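# Mount sandpaper strip on hand sander under both clamps

## Task

Put the sandpaper strip onto the hand sander with each end slipped beneath a clamp, leaving the paper straight (not skewed) and pressed tight against the sander's base on every side.

## Robot and tools

Robot: two arms, left_arm and right_arm, each ending in a five-finger hand (the left hand mirrors the right). Base positions in the scene frame: left_arm (-0.003, +0.483, 0) m, right_arm (+0.027, -0.351, 0) m, both nearly unrotated about z.

Frames. Scene frame: origin at table-top height halfway between the nominal bases, +z up, +x out over the table, left_arm on the +y side. Fixed cameras and the table use it. Each arm's reported hand pose, velocities, Hand target and offsets use that arm's own base axes. The hand point sits 0.15 m out from the wrist flange along the fingers and 0.05 m in front of the palm: +z runs along straight fingers, +y out of the palm, +x across the palm away from the thumb on the right hand (toward the thumb on the left). Straight fingertips reach 0.06-0.07 m past the point and lie 0.06 m behind it along -y. A wrist bracket on the little-finger side can collide; with fingers level the wrist may hang up to 0.11 m (palm down) or 0.23 m (palm up) below the point.

The 28-number row, all values in [-1, 1], one row covering both arms: left dx, dy, dz, rx, ry, rz; left hand six motors (little, ring, middle, index, thumb_bend, thumb_turn); left force_limit, speed; then the same fourteen for the right arm. dx..rz are an offset, not a pose: measured from that arm's Hand target as it stood when the action (or move) began, along its base axes; 1.0 = 0.6 m or 180 degrees; rx, ry, rz form one rotation vector turning about the Hand target position. Every row of one action counts from that same start, and repeating an offset moves further. All six zeros re-requests the current Hand target (useful when the hand settles short; otherwise add the missing distance). Commanded orientation is clipped to 32 degrees from the measured one per step.

Hand motors: +1 open/straight, -1 closed; thumb_turn -1 puts the thumb in front of the palm, opposing the fingers. force_limit maps -1..+1 to about 0..10 N at the fingertip (0..15 N for the two thumb motors); speed goes from nearly still at -1 to full at +0.48 and above (full travel 0.49 s). For gentle grips close at speed -0.94 or lower. Alternative grasp form: put a, b, c in the first three motor slots and exactly 0 in the other three. a curls index and middle and bends the thumb; b curls ring and little; c swings the thumb across. (0,0,0) is a fully open hand. A hand has no 'unchanged' code: repeat the last eight numbers you sent for it (or, if none yet, its hand_measured plus hand_force_limit and hand_speed). Graspable thickness with thumb opposed is about 0.035-0.065 m, handles down to 0.025 m.

Tools.
execute_actions(actions, cameras): actions is a list of actions; each action is up to 15 rows, one row per 1/30 s step, an action lasting 0.5 s (a short table repeats its last row). Empty actions list returns images from all cameras.
move(target, speed, blend, stop_force, zero, blocking, cameras): straight-line paths for both arms. target is one 28-number row or a list of up to 15 rows; every row's offsets count from the same starting Hand targets, not from the previous row. speed in m/s, 0.002-3.6 (default 0.25), one value or one per target; turning limited to twice that in rad/s. blend in metres rounds intermediate corners (0 stops at each). stop_force in N, 3-120, one value for both arms, ends an arm's path when its wrist sensor feels that much push; unreliable while the hand rotates; omit it when pulling away from a contact. zero (default true) re-zeros before the move. blocking=false returns after about 0.5 s while motion continues (not allowed with stop_force). Paths do not avoid obstacles or the other arm; stay clear of each arm's own base. Tool numbers in a list should be identical per target.
wait(seconds 0-10, cameras); stop(cameras) brakes a running move; zoom_image(camera, region=[x0,y0,x1,y1] pixels, at most 504x504) enlarges the newest image of that camera; show_instructions() shows reference pages; zero_wrist_force(arm: left_arm or right_arm); finished_scene(scene=1) ends the scene irreversibly.

Cameras: cam_high, cam_low, cam_end_a, cam_end_b, cam_far, cam_left_wrist, cam_right_wrist, each 672x504.

Results: per arm end_effector_position (m) and end_effector_quat_wxyz in base frame, velocities (omitted when joints read 'within noise'), Hand target (last commanded pose, basis for next offsets), joint positions and torques, Wrist force/torque in the flange's own axes (force from the surface into the arm, plus the peak since last shown), hand_measured, hand_stopped_by (moving, target, force, stalled, fault), hand_load_n (positive when pushed open; a drop to about 0 signals a lost grip), motor temperatures. move adds a 'move:' line: done, off_target, moving, held or fault, with limits=paced (pose clipped) or limits=held (steps withheld). Neither done nor off_target proves contact or its absence.

Avoid: anything leaving the table (fails the task); arm-to-arm contact or one hand gripping the other's fingers (can fail the scene); hard hits on fixed or heavy objects. An outside force near 150 N (plus or minus 25), or joint contact torque at its limit (141 N m for the three large joints, 26.3 N m for the wrists), stops that arm for 10 s. Arms are stiff, so aiming even slightly past a firm contact can fault; approach slowly with stop_force. Releasing moving parts, drops, slams, excess finger loads and arm stops all cost. Motors heat when holding loads, stretched, or pushing unreachably: MOTOR HOT appears at 70 °C, brakes lock at 85 °C for 30-60 s. Thinking time lets the scene run on.

Each tool is called after "Call:" as a command line: name --argument value for each argument, lists and objects as JSON in quotes; but a table of rows of numbers goes row by row, as --pt "numbers of a row", without its own name.

Reference images:

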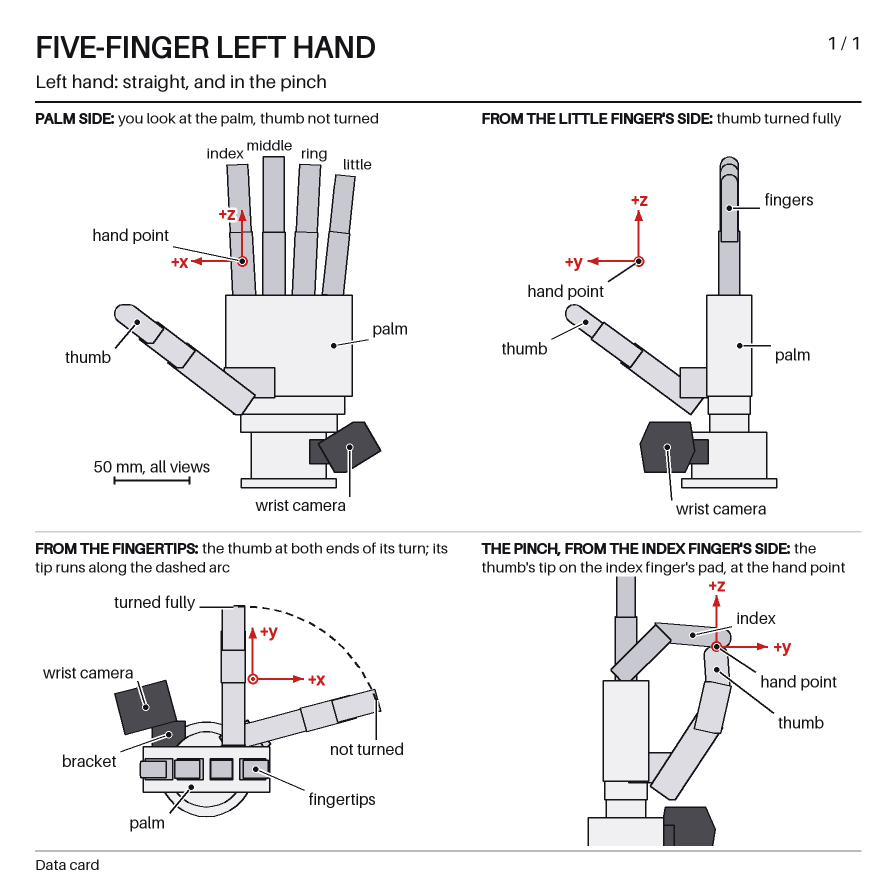

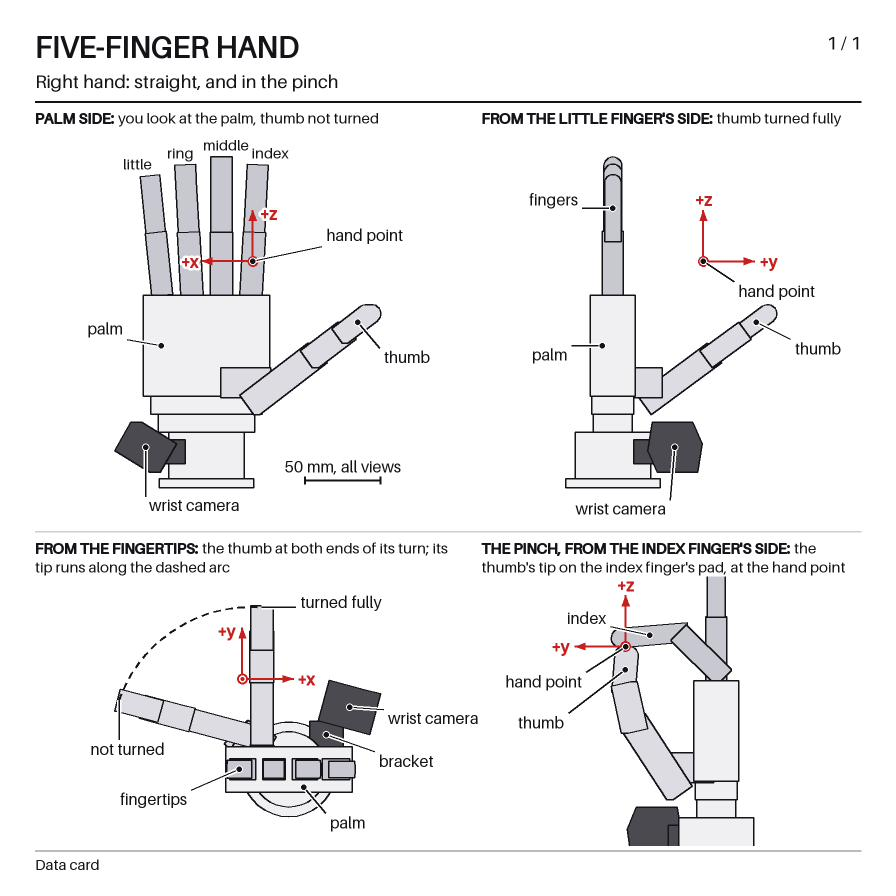

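## Session

Call:
execute_actions --actions '[]' --cameras '["all"]'

Scene clock: 0.00 s.
left_arm: end_effector_position=(+0.1208, -0.4698, +0.3716) hand_measured=(+1.000, +1.000, +1.000, +1.000, +1.000, +1.000) hand_load_n=(+0.0, +0.0, +0.0, +0.0, +0.0, +0.0) hand_stopped_by=(target, target, target, target, target, target) hand_force_limit=0.00 hand_speed=-0.80 end_effector_quat_wxyz=(+0.012, -0.073, +0.695, -0.716) | right_arm: end_effector_position=(+0.6464, -0.4619, +0.1325) hand_measured=(+1.000, +1.000, +1.000, +1.000, +1.000, +1.000) hand_load_n=(+0.0, +0.0, +0.0, +0.0, +0.0, +0.0) hand_stopped_by=(target, target, target, target, target, target) hand_force_limit=0.00 hand_speed=-0.80 end_effector_quat_wxyz=(+0.533, -0.297, +0.786, -0.098)
Joint positions: left_arm=[2.662 -1.122 -2.079 3.243 -0.603 3.018] | right_arm=[-1.104 -0.367 0.423 0.954 0.509 -3.061]
Joint velocities: within noise
Joint torques (N m): no reading
Motor temperatures (°C): left_arm=[23 30 28 30 30 27] | right_arm=[31 23 28 37 29 37]
Wrist force (N): no reading
Wrist torque (N m): no reading
Wrist force, peak (N): no reading
Hand target: left_arm +0.1208, -0.4698, +0.3716; +0.012, -0.073, +0.695, -0.716 | right_arm +0.6464, -0.4619, +0.1325; +0.533, -0.297, +0.786, -0.098

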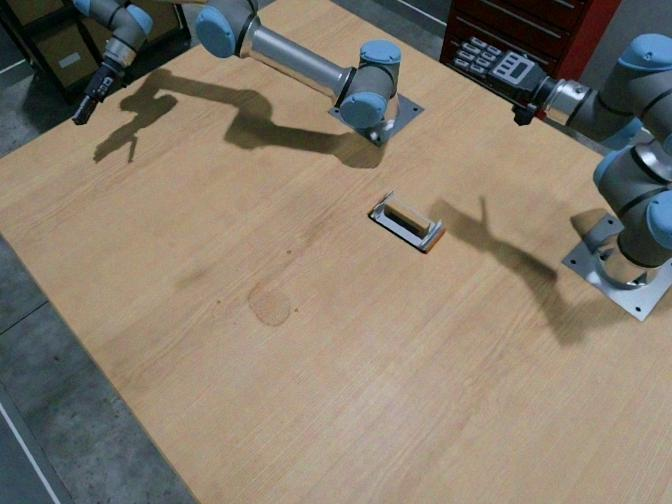

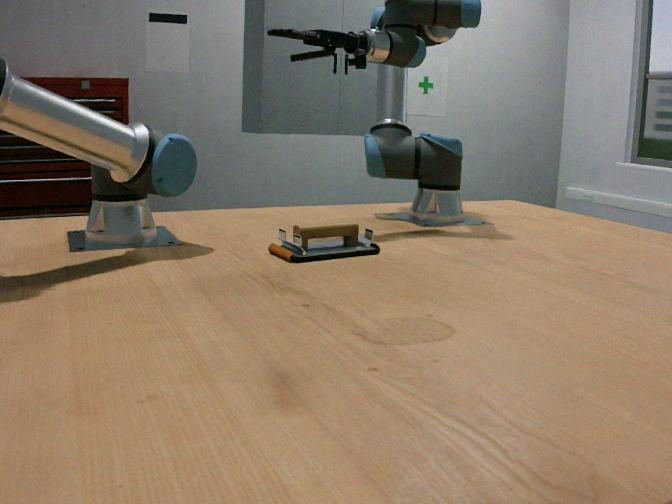

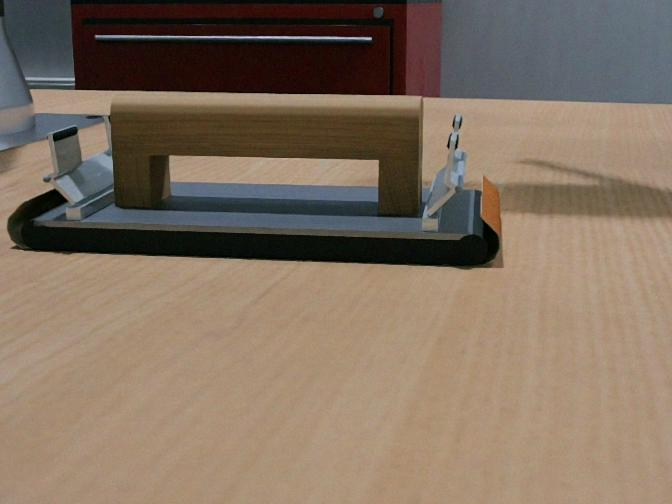

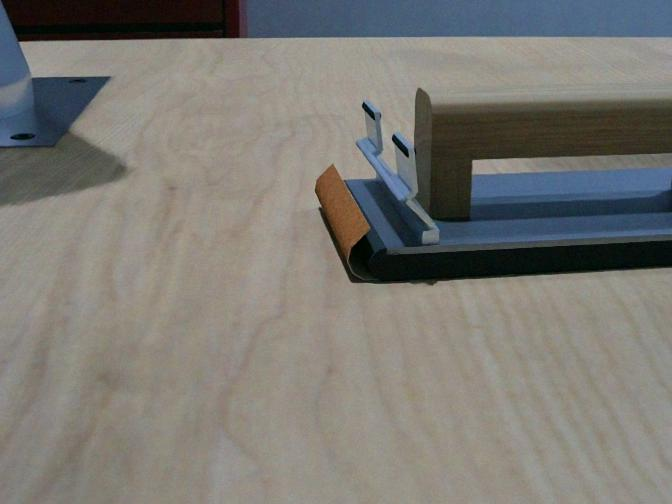

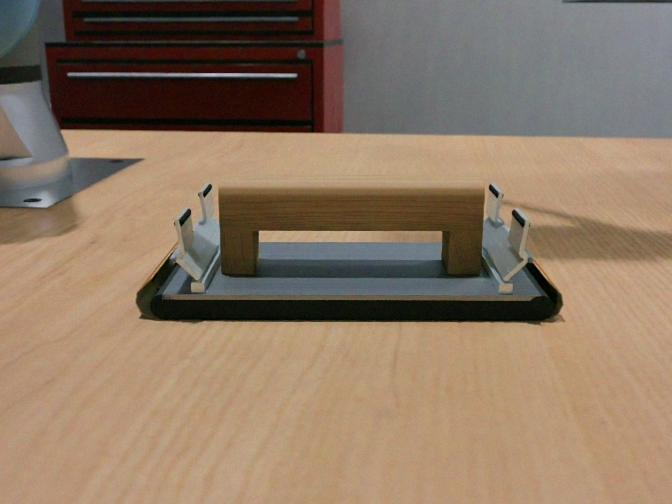

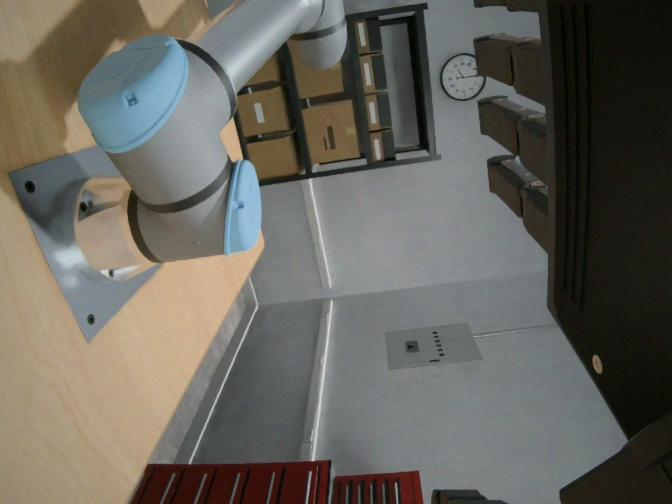

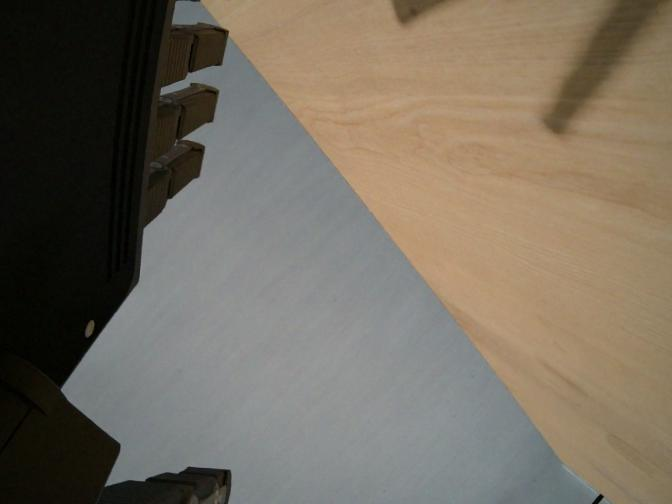

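Call:
zoom_image --camera "cam_far" --region '[120, 160, 350, 340]'

Call:
zoom_image --camera "cam_far" --region '[350, 160, 580, 340]'

Call:
zoom_image --camera "cam_high" --region '[350, 170, 470, 270]'

Call:
zoom_image --camera "cam_end_a" --region '[370, 80, 540, 290]'

Call:
zoom_image --camera "cam_end_b" --region '[290, 80, 490, 300]'

Call:
zoom_image --camera "cam_end_a" --region '[0, 80, 180, 280]'

Call:
zoom_image --camera "cam_low" --region '[250, 210, 400, 280]'

Scaled by 2.191 from the camera's 672x504 image, which has a finer 960x720 frame.

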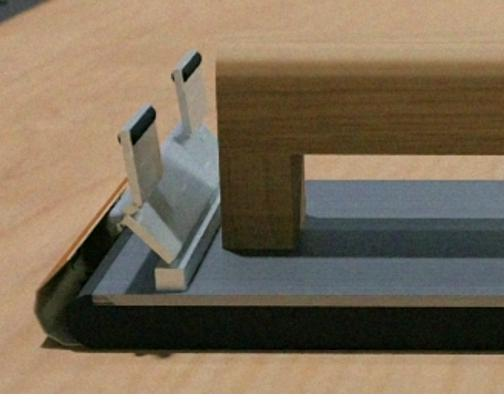

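Scaled by 2.191 from the camera's 672x504 image, which has a finer 960x720 frame.

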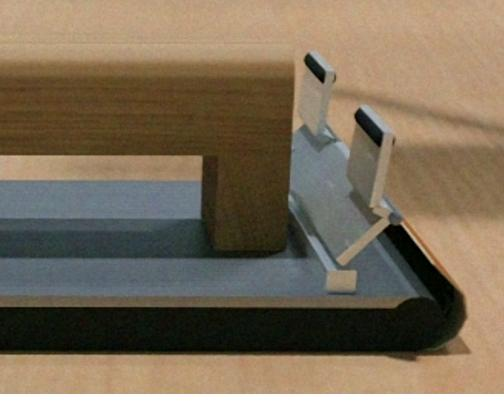

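Scaled by 4.200 from the camera's 672x504 image, which has a finer 960x720 frame.

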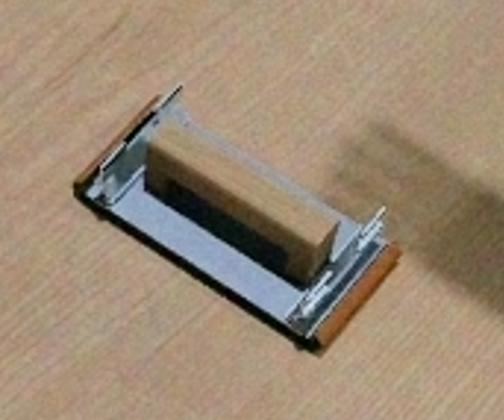

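Scaled by 2.400 from the camera's 672x504 image, which has a finer 960x720 frame.

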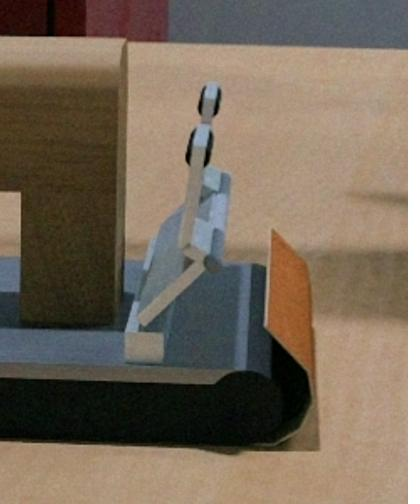

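Scaled by 2.291 from the camera's 672x504 image, which has a finer 960x720 frame.

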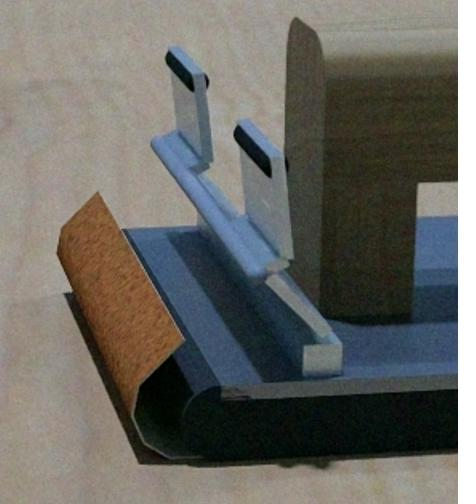

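Scaled by 2.520 from the camera's 672x504 image, which has a finer 960x720 frame.

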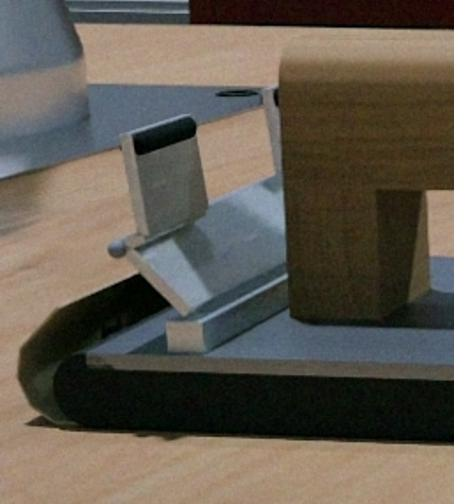

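Scaled by 3.360 from the camera's 672x504 image, which has a finer 960x720 frame.

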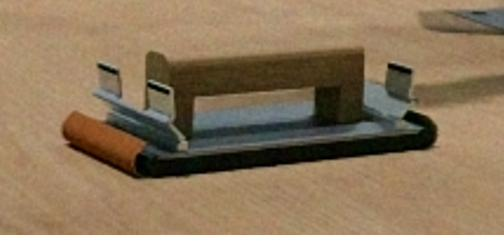

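Call:
zoom_image --camera "cam_end_b" --region '[300, 90, 450, 290]'

Call:
zoom_image --camera "cam_end_a" --region '[410, 100, 520, 280]'

Call:
zoom_image --camera "cam_far" --region '[470, 170, 580, 330]'

Call:
zoom_image --camera "cam_far" --region '[125, 170, 235, 330]'

Call:
zoom_image --camera "cam_high" --region '[360, 185, 450, 255]'

Scaled by 2.520 from the camera's 672x504 image, which has a finer 960x720 frame.

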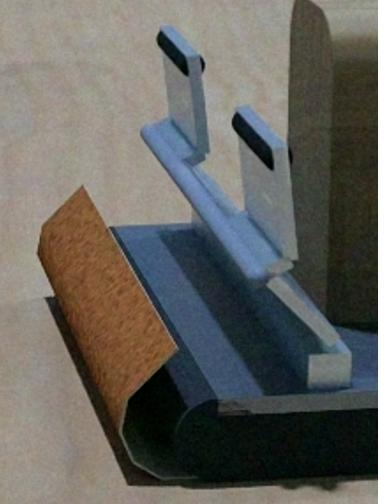

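Scaled by 2.800 from the camera's 672x504 image, which has a finer 960x720 frame.

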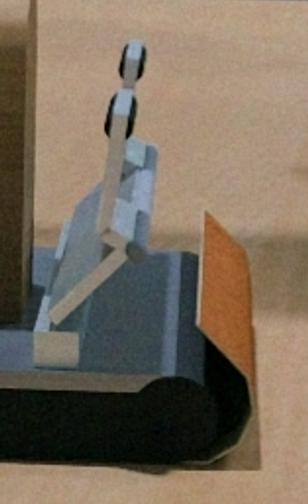

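Scaled by 3.150 from the camera's 672x504 image, which has a finer 960x720 frame.

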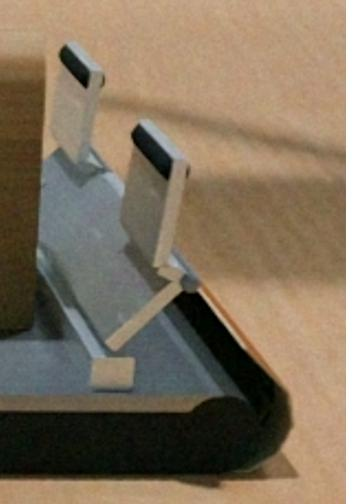

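Scaled by 3.150 from the camera's 672x504 image, which has a finer 960x720 frame.

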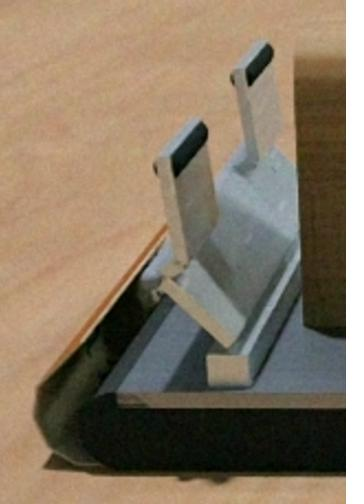

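Scaled by 5.600 from the camera's 672x504 image, which has a finer 960x720 frame.

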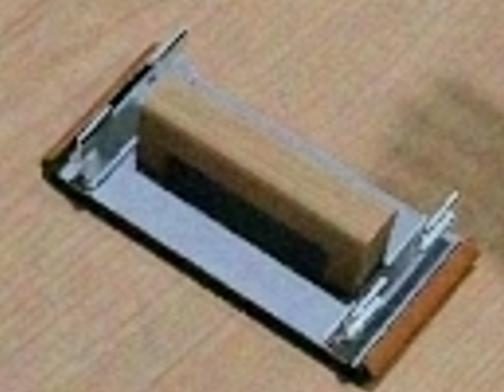

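Call:
move --pt "0 0 0 0 0 0 1 1 1 1 1 1 0 -0.8 0 0 0.25 0 0 0 1 1 1 1 1 1 0 -0.8" --pt "0 0 0 0 0 0 1 1 1 1 1 1 0 -0.8 -0.161 0.603 0.4 0.117 0.219 -0.022 1 1 1 1 1 1 0 -0.8" --blend 0.05 --speed 0.35 --cameras '["cam_high", "cam_far"]'

Scene clock: 266.67 s.
left_arm: end_effector_position=(+0.1208, -0.4698, +0.3716) hand_measured=(+1.000, +1.000, +1.000, +1.000, +1.000, +1.000) hand_load_n=(+0.0, +0.0, +0.0, +0.0, +0.0, +0.0) hand_stopped_by=(target, target, target, target, target, target) hand_force_limit=0.00 hand_speed=-0.80 end_effector_quat_wxyz=(+0.012, -0.073, +0.695, -0.716) | right_arm: end_effector_position=(+0.5499, -0.1002, +0.3725) hand_measured=(+1.000, +1.000, +1.000, +1.000, +1.000, +1.000) hand_load_n=(+0.0, +0.0, +0.0, +0.0, +0.0, +0.0) hand_stopped_by=(target, target, target, target, target, target) hand_force_limit=0.00 hand_speed=-0.80 end_effector_quat_wxyz=(+0.279, -0.185, +0.933, +0.132)
Joint positions: left_arm=[2.662 -1.122 -2.079 3.243 -0.603 3.018] | right_arm=[-0.793 -1.109 1.068 1.511 0.951 -2.724]
Joint torques (N m): left_arm=[-0.17 3.02 22.6 1.01 -0.08 0.06] | right_arm=[6.04 -53.85 -8.45 0.34 0.64 2.75]
Wrist force (N): left_arm=[0.3 0.0 0.1] | right_arm=[0.1 -0.7 -0.2]
Wrist torque (N m): left_arm=[0.00 -0.05 0.02] | right_arm=[0.06 0.00 -0.06]
Wrist force, peak (N): left_arm=[0.6 -0.1 -0.3] | right_arm=[1.1 1.0 0.8]
Hand target: left_arm +0.1208, -0.4698, +0.3716; +0.012, -0.073, +0.695, -0.716 | right_arm +0.5498, -0.1001, +0.3725; +0.279, -0.185, +0.933, +0.132
Off the commanded pose: left_arm 0.000 m, 0 deg | right_arm 0.000 m, 0 deg.
move: done
Images, in order (width x height): cam_high 672x504, cam_far 672x504.

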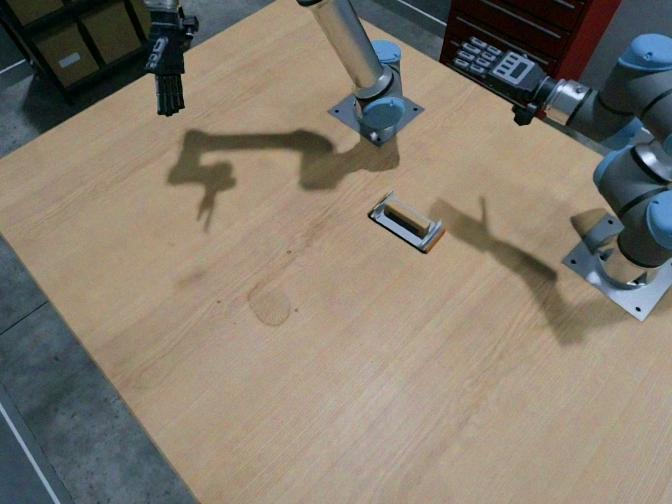

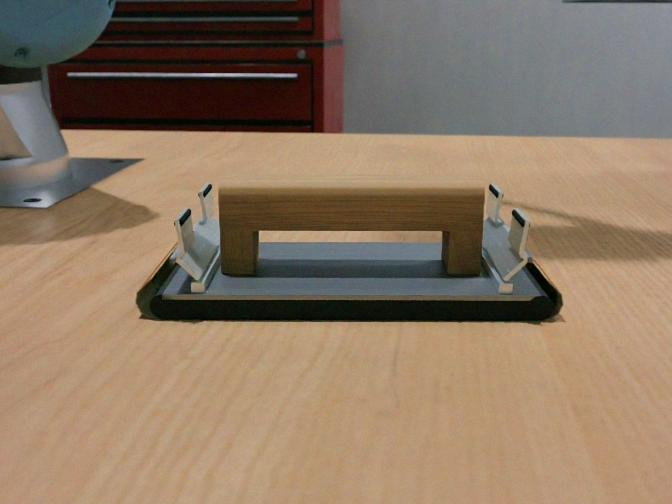

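Call:
move --target '[0,0,0,0,0,0,1,1,1,1,1,1,0,-0.8,-0.3847,0.5185,-0.3042,0.1174,0.2186,-0.0224,0,0,1,0,1,1,0,-0.2]' --speed 0.3 --cameras '["cam_high", "cam_far", "cam_end_b", "cam_right_wrist"]'

Scene clock: 276.60 s.
left_arm: end_effector_position=(+0.1208, -0.4698, +0.3716) hand_measured=(+1.000, +1.000, +1.000, +1.000, +1.000, +1.000) hand_load_n=(+0.0, +0.0, +0.0, +0.0, +0.0, -0.5) hand_stopped_by=(target, target, target, target, target, target) hand_force_limit=0.00 hand_speed=-0.80 end_effector_quat_wxyz=(+0.012, -0.073, +0.695, -0.716) | right_arm: end_effector_position=(+0.3190, +0.2109, +0.1900) hand_measured=(+0.000, +0.000, +1.000, +0.000, +1.000, +1.000) hand_load_n=(+0.0, +0.0, +0.0, +0.0, +0.0, +0.0) hand_stopped_by=(target, target, target, target, target, target) hand_force_limit=0.00 hand_speed=-0.20 end_effector_quat_wxyz=(-0.017, -0.045, +0.939, +0.342)
Joint positions: left_arm=[2.662 -1.122 -2.079 3.243 -0.603 3.018] | right_arm=[-0.441 -1.359 2.134 1.202 0.986 -2.232]
Joint torques (N m): left_arm=[-0.62 3.05 22.51 0.94 -0.03 0.08] | right_arm=[7.4 -10.28 -3.66 0.9 -2.93 2.44]
Wrist force (N): left_arm=[0.2 -0.1 -0.1] | right_arm=[-0.9 -0.9 0.3]
Wrist torque (N m): left_arm=[-0.01 -0.03 0.02] | right_arm=[0.03 0.03 -0.01]
Wrist force, peak (N): left_arm=[0.7 -0.1 -0.1] | right_arm=[-0.4 -1.8 -0.5]
Hand target: left_arm +0.1208, -0.4698, +0.3716; +0.012, -0.073, +0.695, -0.716 | right_arm +0.3190, +0.2110, +0.1900; -0.017, -0.045, +0.939, +0.342
Off the commanded pose: left_arm 0.000 m, 0 deg | right_arm 0.000 m, 0 deg.
move: done
camera_calibration:
cam_right_wrist: T_world_to_cam=[[-0.376189, 0.683506, 0.625541, -0.146785], [0.837856, -0.0372897, 0.544617, -0.359983], [0.395575, 0.728991, -0.558652, -0.0511475], [0, 0, 0, 1]] pos_world=[0.266627, 0.124191, 0.259299]
Images, in order (width x height): cam_high 672x504, cam_end_b 672x504, cam_far 672x504, cam_right_wrist 672x504.

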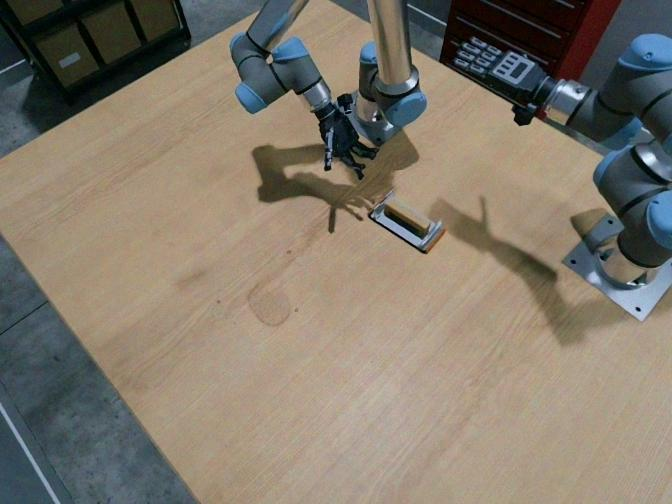

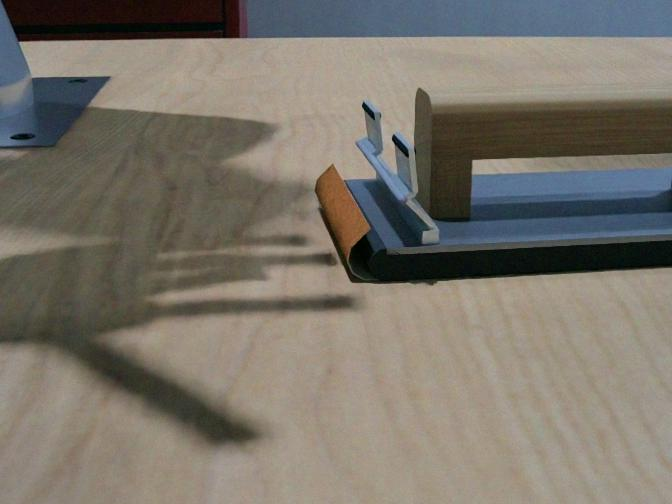

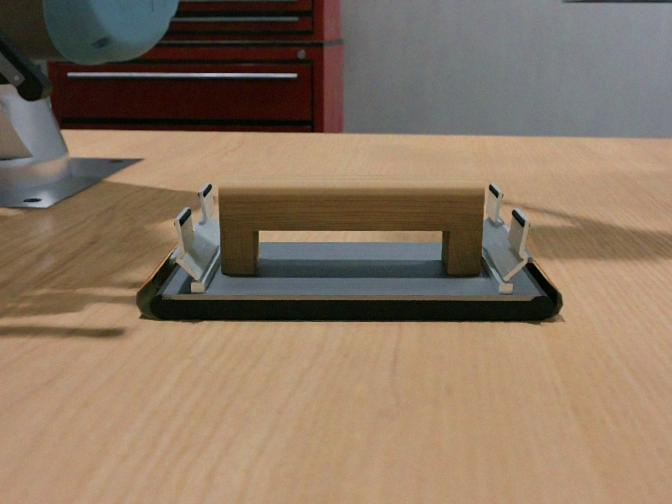

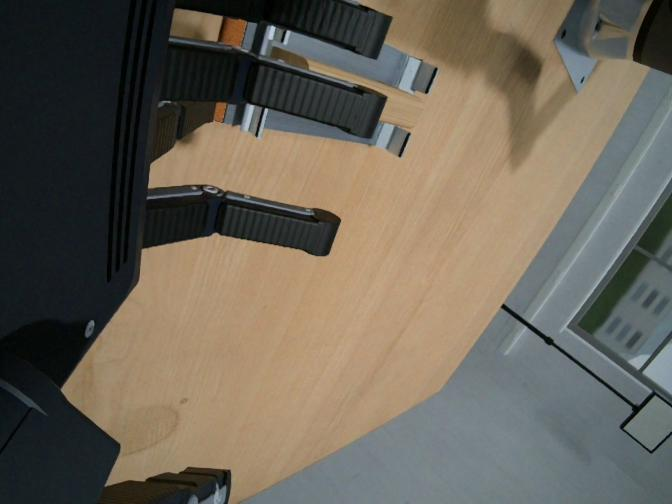

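Call:
move --target '[0,0,0,0,0,0,1,1,1,1,1,1,0,-0.8,0,0,-0.0667,0,0,0,0,0,1,0,1,1,0,-0.2]' --speed 0.15 --cameras '["cam_far", "cam_end_b", "cam_end_a", "cam_low"]'

Scene clock: 283.67 s.
left_arm: end_effector_position=(+0.1208, -0.4698, +0.3716) hand_measured=(+1.000, +1.000, +1.000, +1.000, +1.000, +1.000) hand_load_n=(+0.0, +0.0, +0.0, +0.0, +0.0, +0.0) hand_stopped_by=(target, target, target, target, target, target) hand_force_limit=0.00 hand_speed=-0.80 end_effector_quat_wxyz=(+0.012, -0.073, +0.695, -0.716) | right_arm: end_effector_position=(+0.3190, +0.2110, +0.1500) hand_measured=(+0.000, +0.000, +1.000, +0.000, +1.000, +1.000) hand_load_n=(+0.5, +0.0, +0.0, +0.0, +0.0, +0.0) hand_stopped_by=(target, target, target, target, target, target) hand_force_limit=0.00 hand_speed=-0.20 end_effector_quat_wxyz=(-0.017, -0.045, +0.939, +0.342)
Joint positions: left_arm=[2.662 -1.122 -2.079 3.243 -0.603 3.018] | right_arm=[-0.441 -1.275 2.168 1.084 0.986 -2.232]
Joint torques (N m): left_arm=[-0.17 3.56 22.59 0.95 -0.09 0.1] | right_arm=[6.49 -12.53 -1.78 0.9 -2.87 2.6]
Wrist force (N): left_arm=[0.5 -0.1 -0.1] | right_arm=[-0.5 -0.8 0.1]
Wrist torque (N m): left_arm=[-0.01 -0.07 0.04] | right_arm=[0.07 0.00 0.03]
Wrist force, peak (N): left_arm=[0.7 -0.1 0.1] | right_arm=[-0.7 -1.2 0.4]
Hand target: left_arm +0.1208, -0.4698, +0.3716; +0.012, -0.073, +0.695, -0.716 | right_arm +0.3190, +0.2110, +0.1500; -0.017, -0.045, +0.939, +0.342
Off the commanded pose: left_arm 0.000 m, 0 deg | right_arm 0.000 m, 0 deg.
move: done
Images, in order (width x height): cam_low 672x504, cam_end_a 672x504, cam_end_b 672x504, cam_far 672x504.

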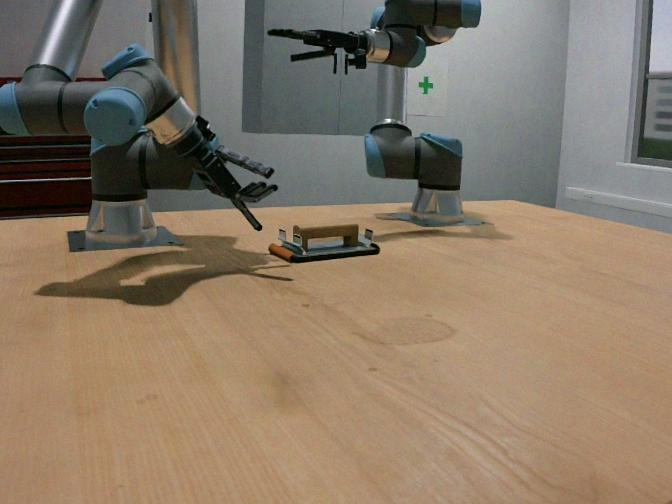

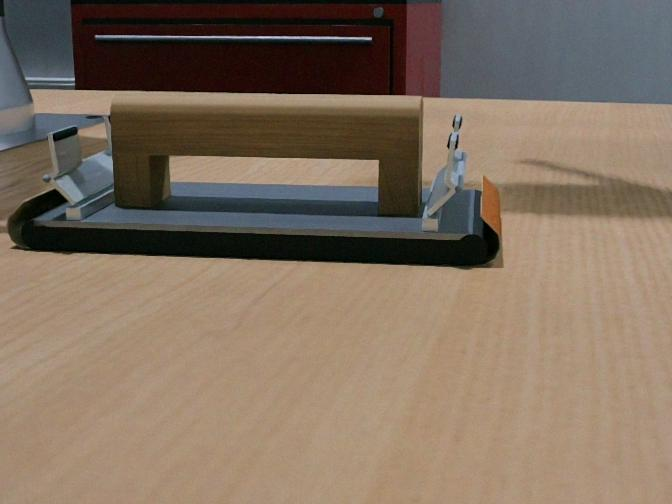

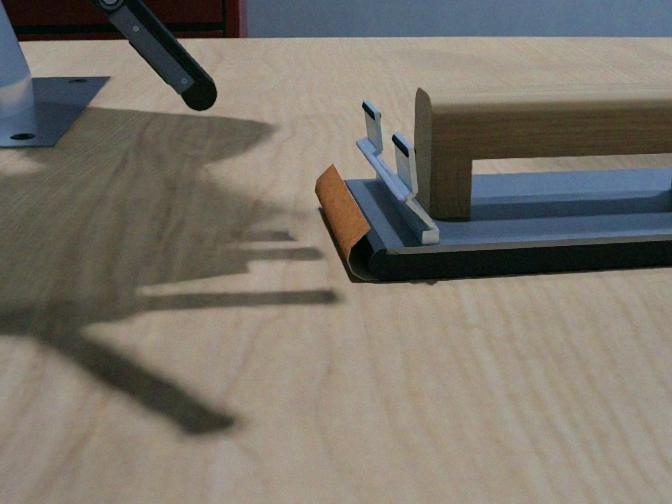

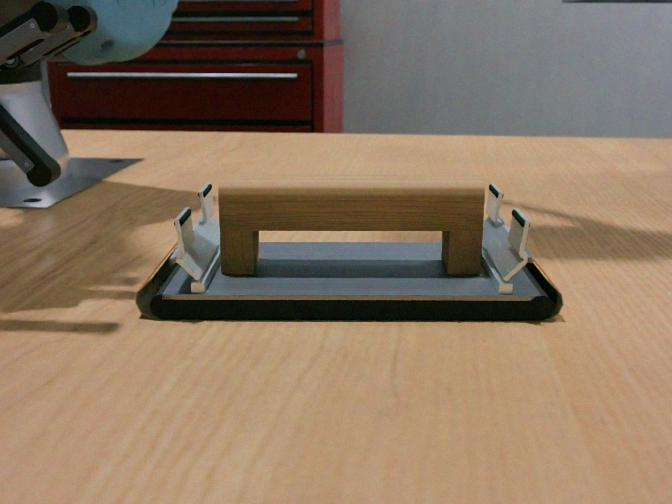

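Call:
move --target '[0,0,0,0,0,0,1,1,1,1,1,1,0,-0.8,-0.0308,0.0183,-0.0567,0,0,0,0,0,1,0,1,1,0,-0.2]' --speed 0.15 --cameras '["cam_far", "cam_end_b", "cam_right_wrist", "cam_high"]'

Scene clock: 391.30 s.
left_arm: end_effector_position=(+0.1208, -0.4698, +0.3716) hand_measured=(+1.000, +1.000, +1.000, +1.000, +1.000, +1.000) hand_load_n=(+0.0, +0.0, +0.0, +0.0, +0.0, +0.0) hand_stopped_by=(target, target, target, target, target, target) hand_force_limit=0.00 hand_speed=-0.80 end_effector_quat_wxyz=(+0.012, -0.073, +0.695, -0.716) | right_arm: end_effector_position=(+0.3005, +0.2219, +0.1160) hand_measured=(+0.000, +0.000, +1.000, +0.000, +1.000, +1.000) hand_load_n=(+0.0, +0.0, +0.0, +0.0, +0.0, +0.0) hand_stopped_by=(target, target, target, target, target, target) hand_force_limit=0.00 hand_speed=-0.20 end_effector_quat_wxyz=(-0.017, -0.045, +0.939, +0.342)
Joint positions: left_arm=[2.662 -1.122 -2.079 3.243 -0.603 3.018] | right_arm=[-0.433 -1.229 2.243 0.958 0.983 -2.223]
Joint torques (N m): left_arm=[0.05 3.38 22.67 0.88 -0.05 0.04] | right_arm=[6.75 -11.53 -0.54 1.01 -2.71 2.84]
Wrist force (N): left_arm=[0.4 0.0 0.0] | right_arm=[-0.4 -1.2 0.3]
Wrist torque (N m): left_arm=[0.00 -0.06 0.03] | right_arm=[0.00 0.01 0.01]
Wrist force, peak (N): left_arm=[0.7 -0.5 -0.1] | right_arm=[-0.7 -1.4 0.2]
Hand target: left_arm +0.1208, -0.4698, +0.3716; +0.012, -0.073, +0.695, -0.716 | right_arm +0.3005, +0.2220, +0.1159; -0.017, -0.045, +0.939, +0.342
Off the commanded pose: left_arm 0.000 m, 0 deg | right_arm 0.000 m, 0 deg.
move: done
camera_calibration:
cam_right_wrist: T_world_to_cam=[[-0.376215, 0.683457, 0.625579, -0.115035], [0.837857, -0.0372878, 0.544615, -0.303767], [0.395547, 0.729038, -0.558611, -0.0932684], [0, 0, 0, 1]] pos_world=[0.248127, 0.135291, 0.185299]
Images, in order (width x height): cam_high 672x504, cam_end_b 672x504, cam_far 672x504, cam_right_wrist 672x504.

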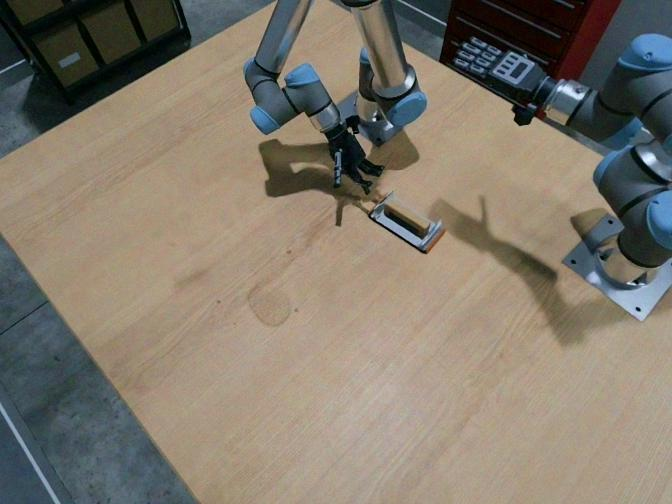

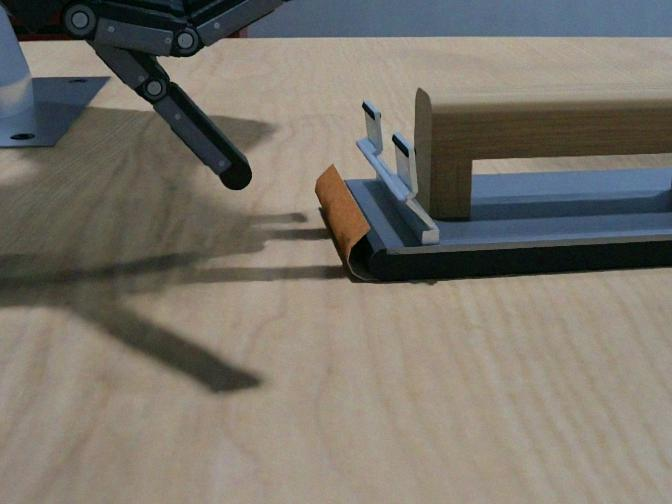

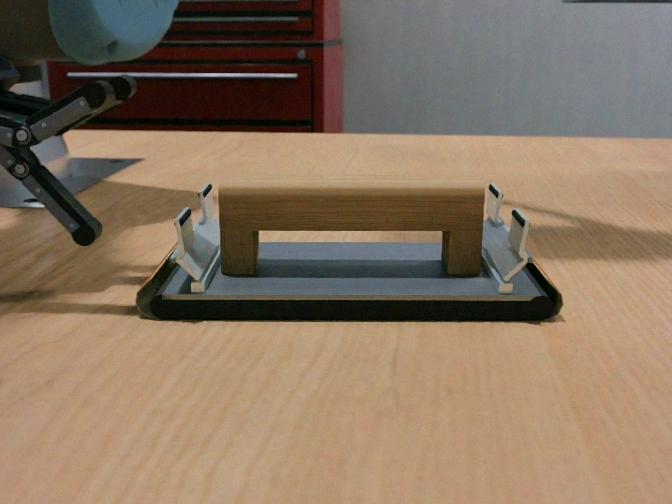

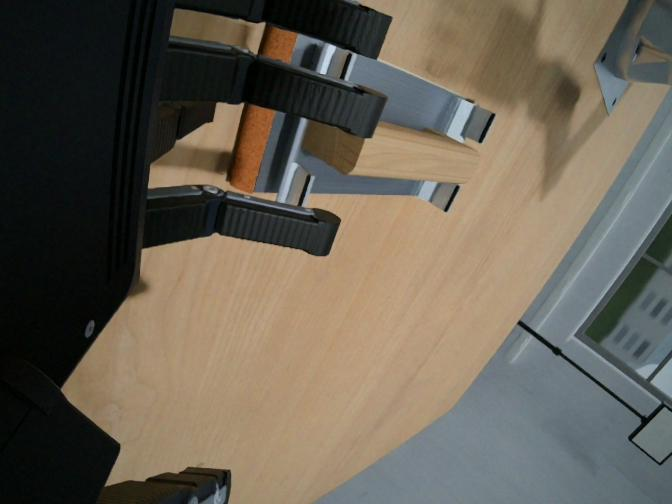

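Call:
move --target '[0,0,0,0,0,0,1,1,1,1,1,1,0,-0.8,-0.0033,0.035,-0.0117,0,0,0,0,0,1,0,1,1,0,-0.2]' --speed 0.05 --stop_force 5 --cameras '["cam_far", "cam_end_b"]'

Scene clock: 405.90 s.
left_arm: end_effector_position=(+0.1208, -0.4698, +0.3716) hand_measured=(+1.000, +1.000, +1.000, +1.000, +1.000, +1.000) hand_load_n=(+0.0, +0.0, +0.0, +0.0, +0.0, -0.5) hand_stopped_by=(target, target, target, target, target, target) hand_force_limit=0.00 hand_speed=-0.80 end_effector_quat_wxyz=(+0.012, -0.073, +0.695, -0.716) | right_arm: end_effector_position=(+0.2985, +0.2430, +0.1089) hand_measured=(+0.000, +0.000, +1.000, +0.000, +1.000, +1.000) hand_load_n=(+0.0, +0.0, +0.0, +0.0, +0.0, +0.0) hand_stopped_by=(target, target, target, target, target, target) hand_force_limit=0.00 hand_speed=-0.20 end_effector_quat_wxyz=(-0.017, -0.045, +0.939, +0.342)
Joint positions: left_arm=[2.662 -1.122 -2.079 3.243 -0.603 3.018] | right_arm=[-0.36 -1.22 2.241 0.905 0.956 -2.142]
Joint torques (N m): left_arm=[0.01 3.55 23.08 0.83 -0.07 0.18] | right_arm=[6.38 -11.5 -16.76 0.92 -2.83 2.61]
Wrist force (N): left_arm=[0.1 -0.2 0.0] | right_arm=[-1.1 -1.3 0.3]
Wrist torque (N m): left_arm=[-0.02 -0.02 0.02] | right_arm=[-0.01 0.13 -0.03]
Wrist force, peak (N): left_arm=[0.5 -0.5 -0.3] | right_arm=[-1.2 -1.5 0.3]
Hand target: left_arm +0.1208, -0.4698, +0.3716; +0.012, -0.073, +0.695, -0.716 | right_arm +0.2985, +0.2430, +0.1089; -0.017, -0.045, +0.939, +0.342
Off the commanded pose: left_arm 0.000 m, 0 deg | right_arm 0.000 m, 0 deg.
move: done
Images, in order (width x height): cam_end_b 672x504, cam_far 672x504.

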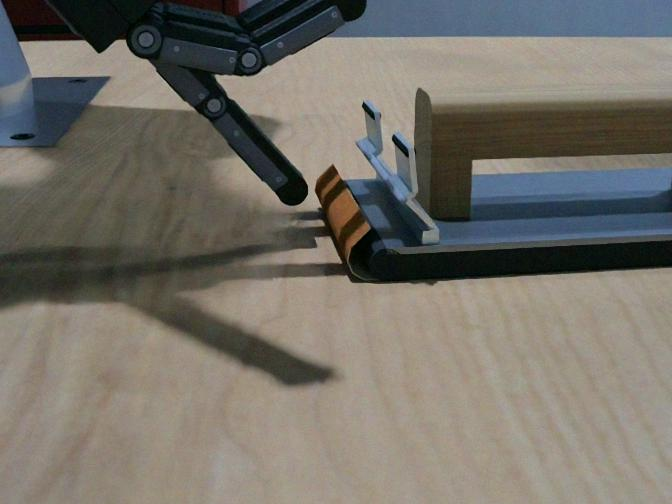

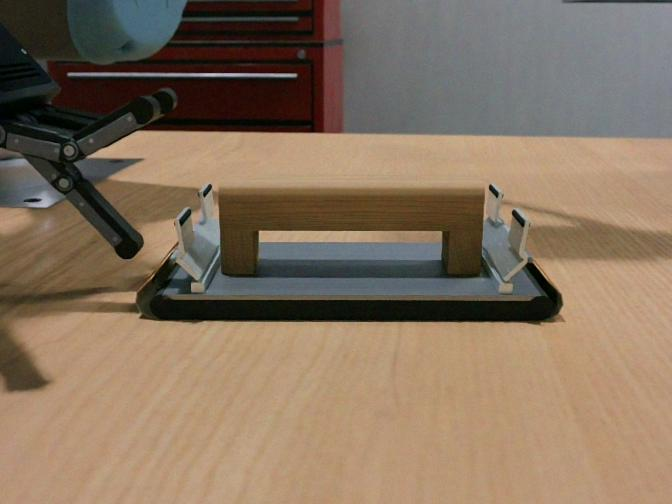

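Call:
move --target '[0,0,0,0,0,0,1,1,1,1,1,1,0,-0.8,-0.0013,0.0132,0,0,0,0,0,0,1,0,1,1,0,-0.2]' --speed 0.03 --stop_force 4 --cameras '["cam_far", "cam_end_b"]'

Call:
zoom_image --camera "cam_end_b" --region '[270, 90, 450, 290]'

Call:
zoom_image --camera "cam_far" --region '[105, 170, 235, 330]'

Scene clock: 413.57 s.
left_arm: end_effector_position=(+0.1208, -0.4698, +0.3716) hand_measured=(+1.000, +1.000, +1.000, +1.000, +1.000, +1.000) hand_load_n=(+0.0, +0.0, +0.0, +0.0, +0.0, -0.5) hand_stopped_by=(target, target, target, target, target, target) hand_force_limit=0.00 hand_speed=-0.80 end_effector_quat_wxyz=(+0.012, -0.073, +0.695, -0.716) | right_arm: end_effector_position=(+0.2977, +0.2509, +0.1089) hand_measured=(+0.000, +0.000, +1.000, +0.000, +1.000, +1.000) hand_load_n=(+0.0, +0.0, +0.0, +0.0, +0.0, +0.0) hand_stopped_by=(target, target, target, target, target, target) hand_force_limit=0.00 hand_speed=-0.20 end_effector_quat_wxyz=(-0.017, -0.045, +0.939, +0.342)
Joint positions: left_arm=[2.662 -1.122 -2.079 3.243 -0.603 3.018] | right_arm=[-0.332 -1.223 2.238 0.893 0.946 -2.109]
Joint torques (N m): left_arm=[0.62 4.4 22.76 0.82 -0.08 0.1] | right_arm=[6.62 -38.28 -17.58 0.91 -2.85 2.63]
Wrist force (N): left_arm=[0.2 -0.2 0.0] | right_arm=[-1.1 -1.2 0.2]
Wrist torque (N m): left_arm=[-0.03 -0.02 0.02] | right_arm=[0.00 0.12 -0.02]
Wrist force, peak (N): left_arm=[0.7 -0.1 -0.3] | right_arm=[-1.2 -1.7 0.3]
Hand target: left_arm +0.1208, -0.4698, +0.3716; +0.012, -0.073, +0.695, -0.716 | right_arm +0.2977, +0.2509, +0.1089; -0.017, -0.045, +0.939, +0.342
Off the commanded pose: left_arm 0.000 m, 0 deg | right_arm 0.000 m, 0 deg.
move: done
Images, in order (width x height): cam_end_b 672x504, cam_far 672x504.

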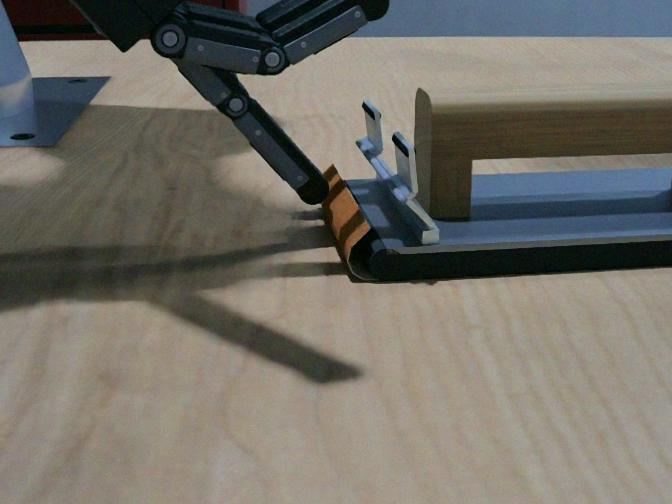

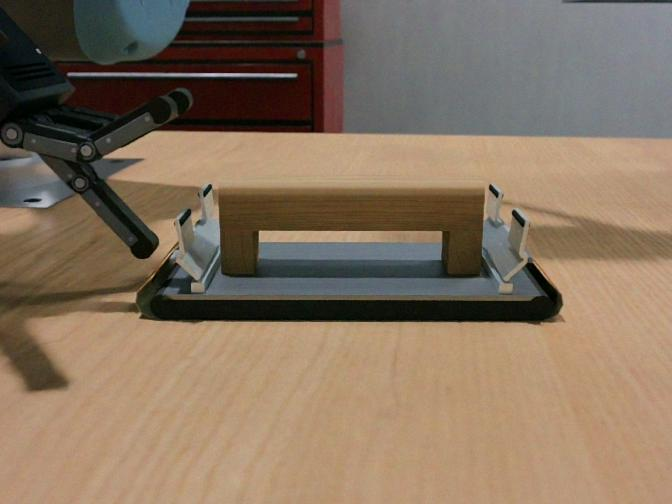

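Scaled by 2.520 from the camera's 672x504 image, which has a finer 960x720 frame.

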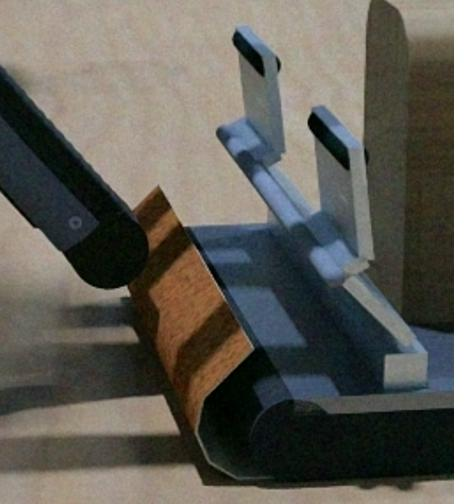

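Scaled by 3.150 from the camera's 672x504 image, which has a finer 960x720 frame.

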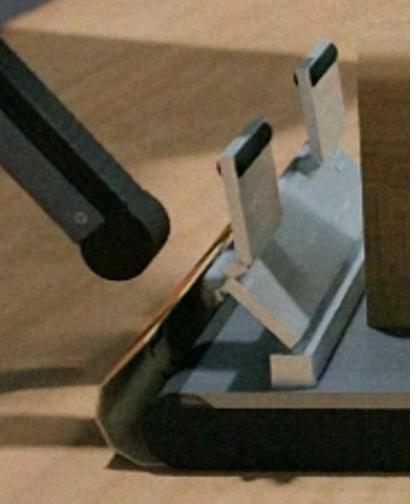

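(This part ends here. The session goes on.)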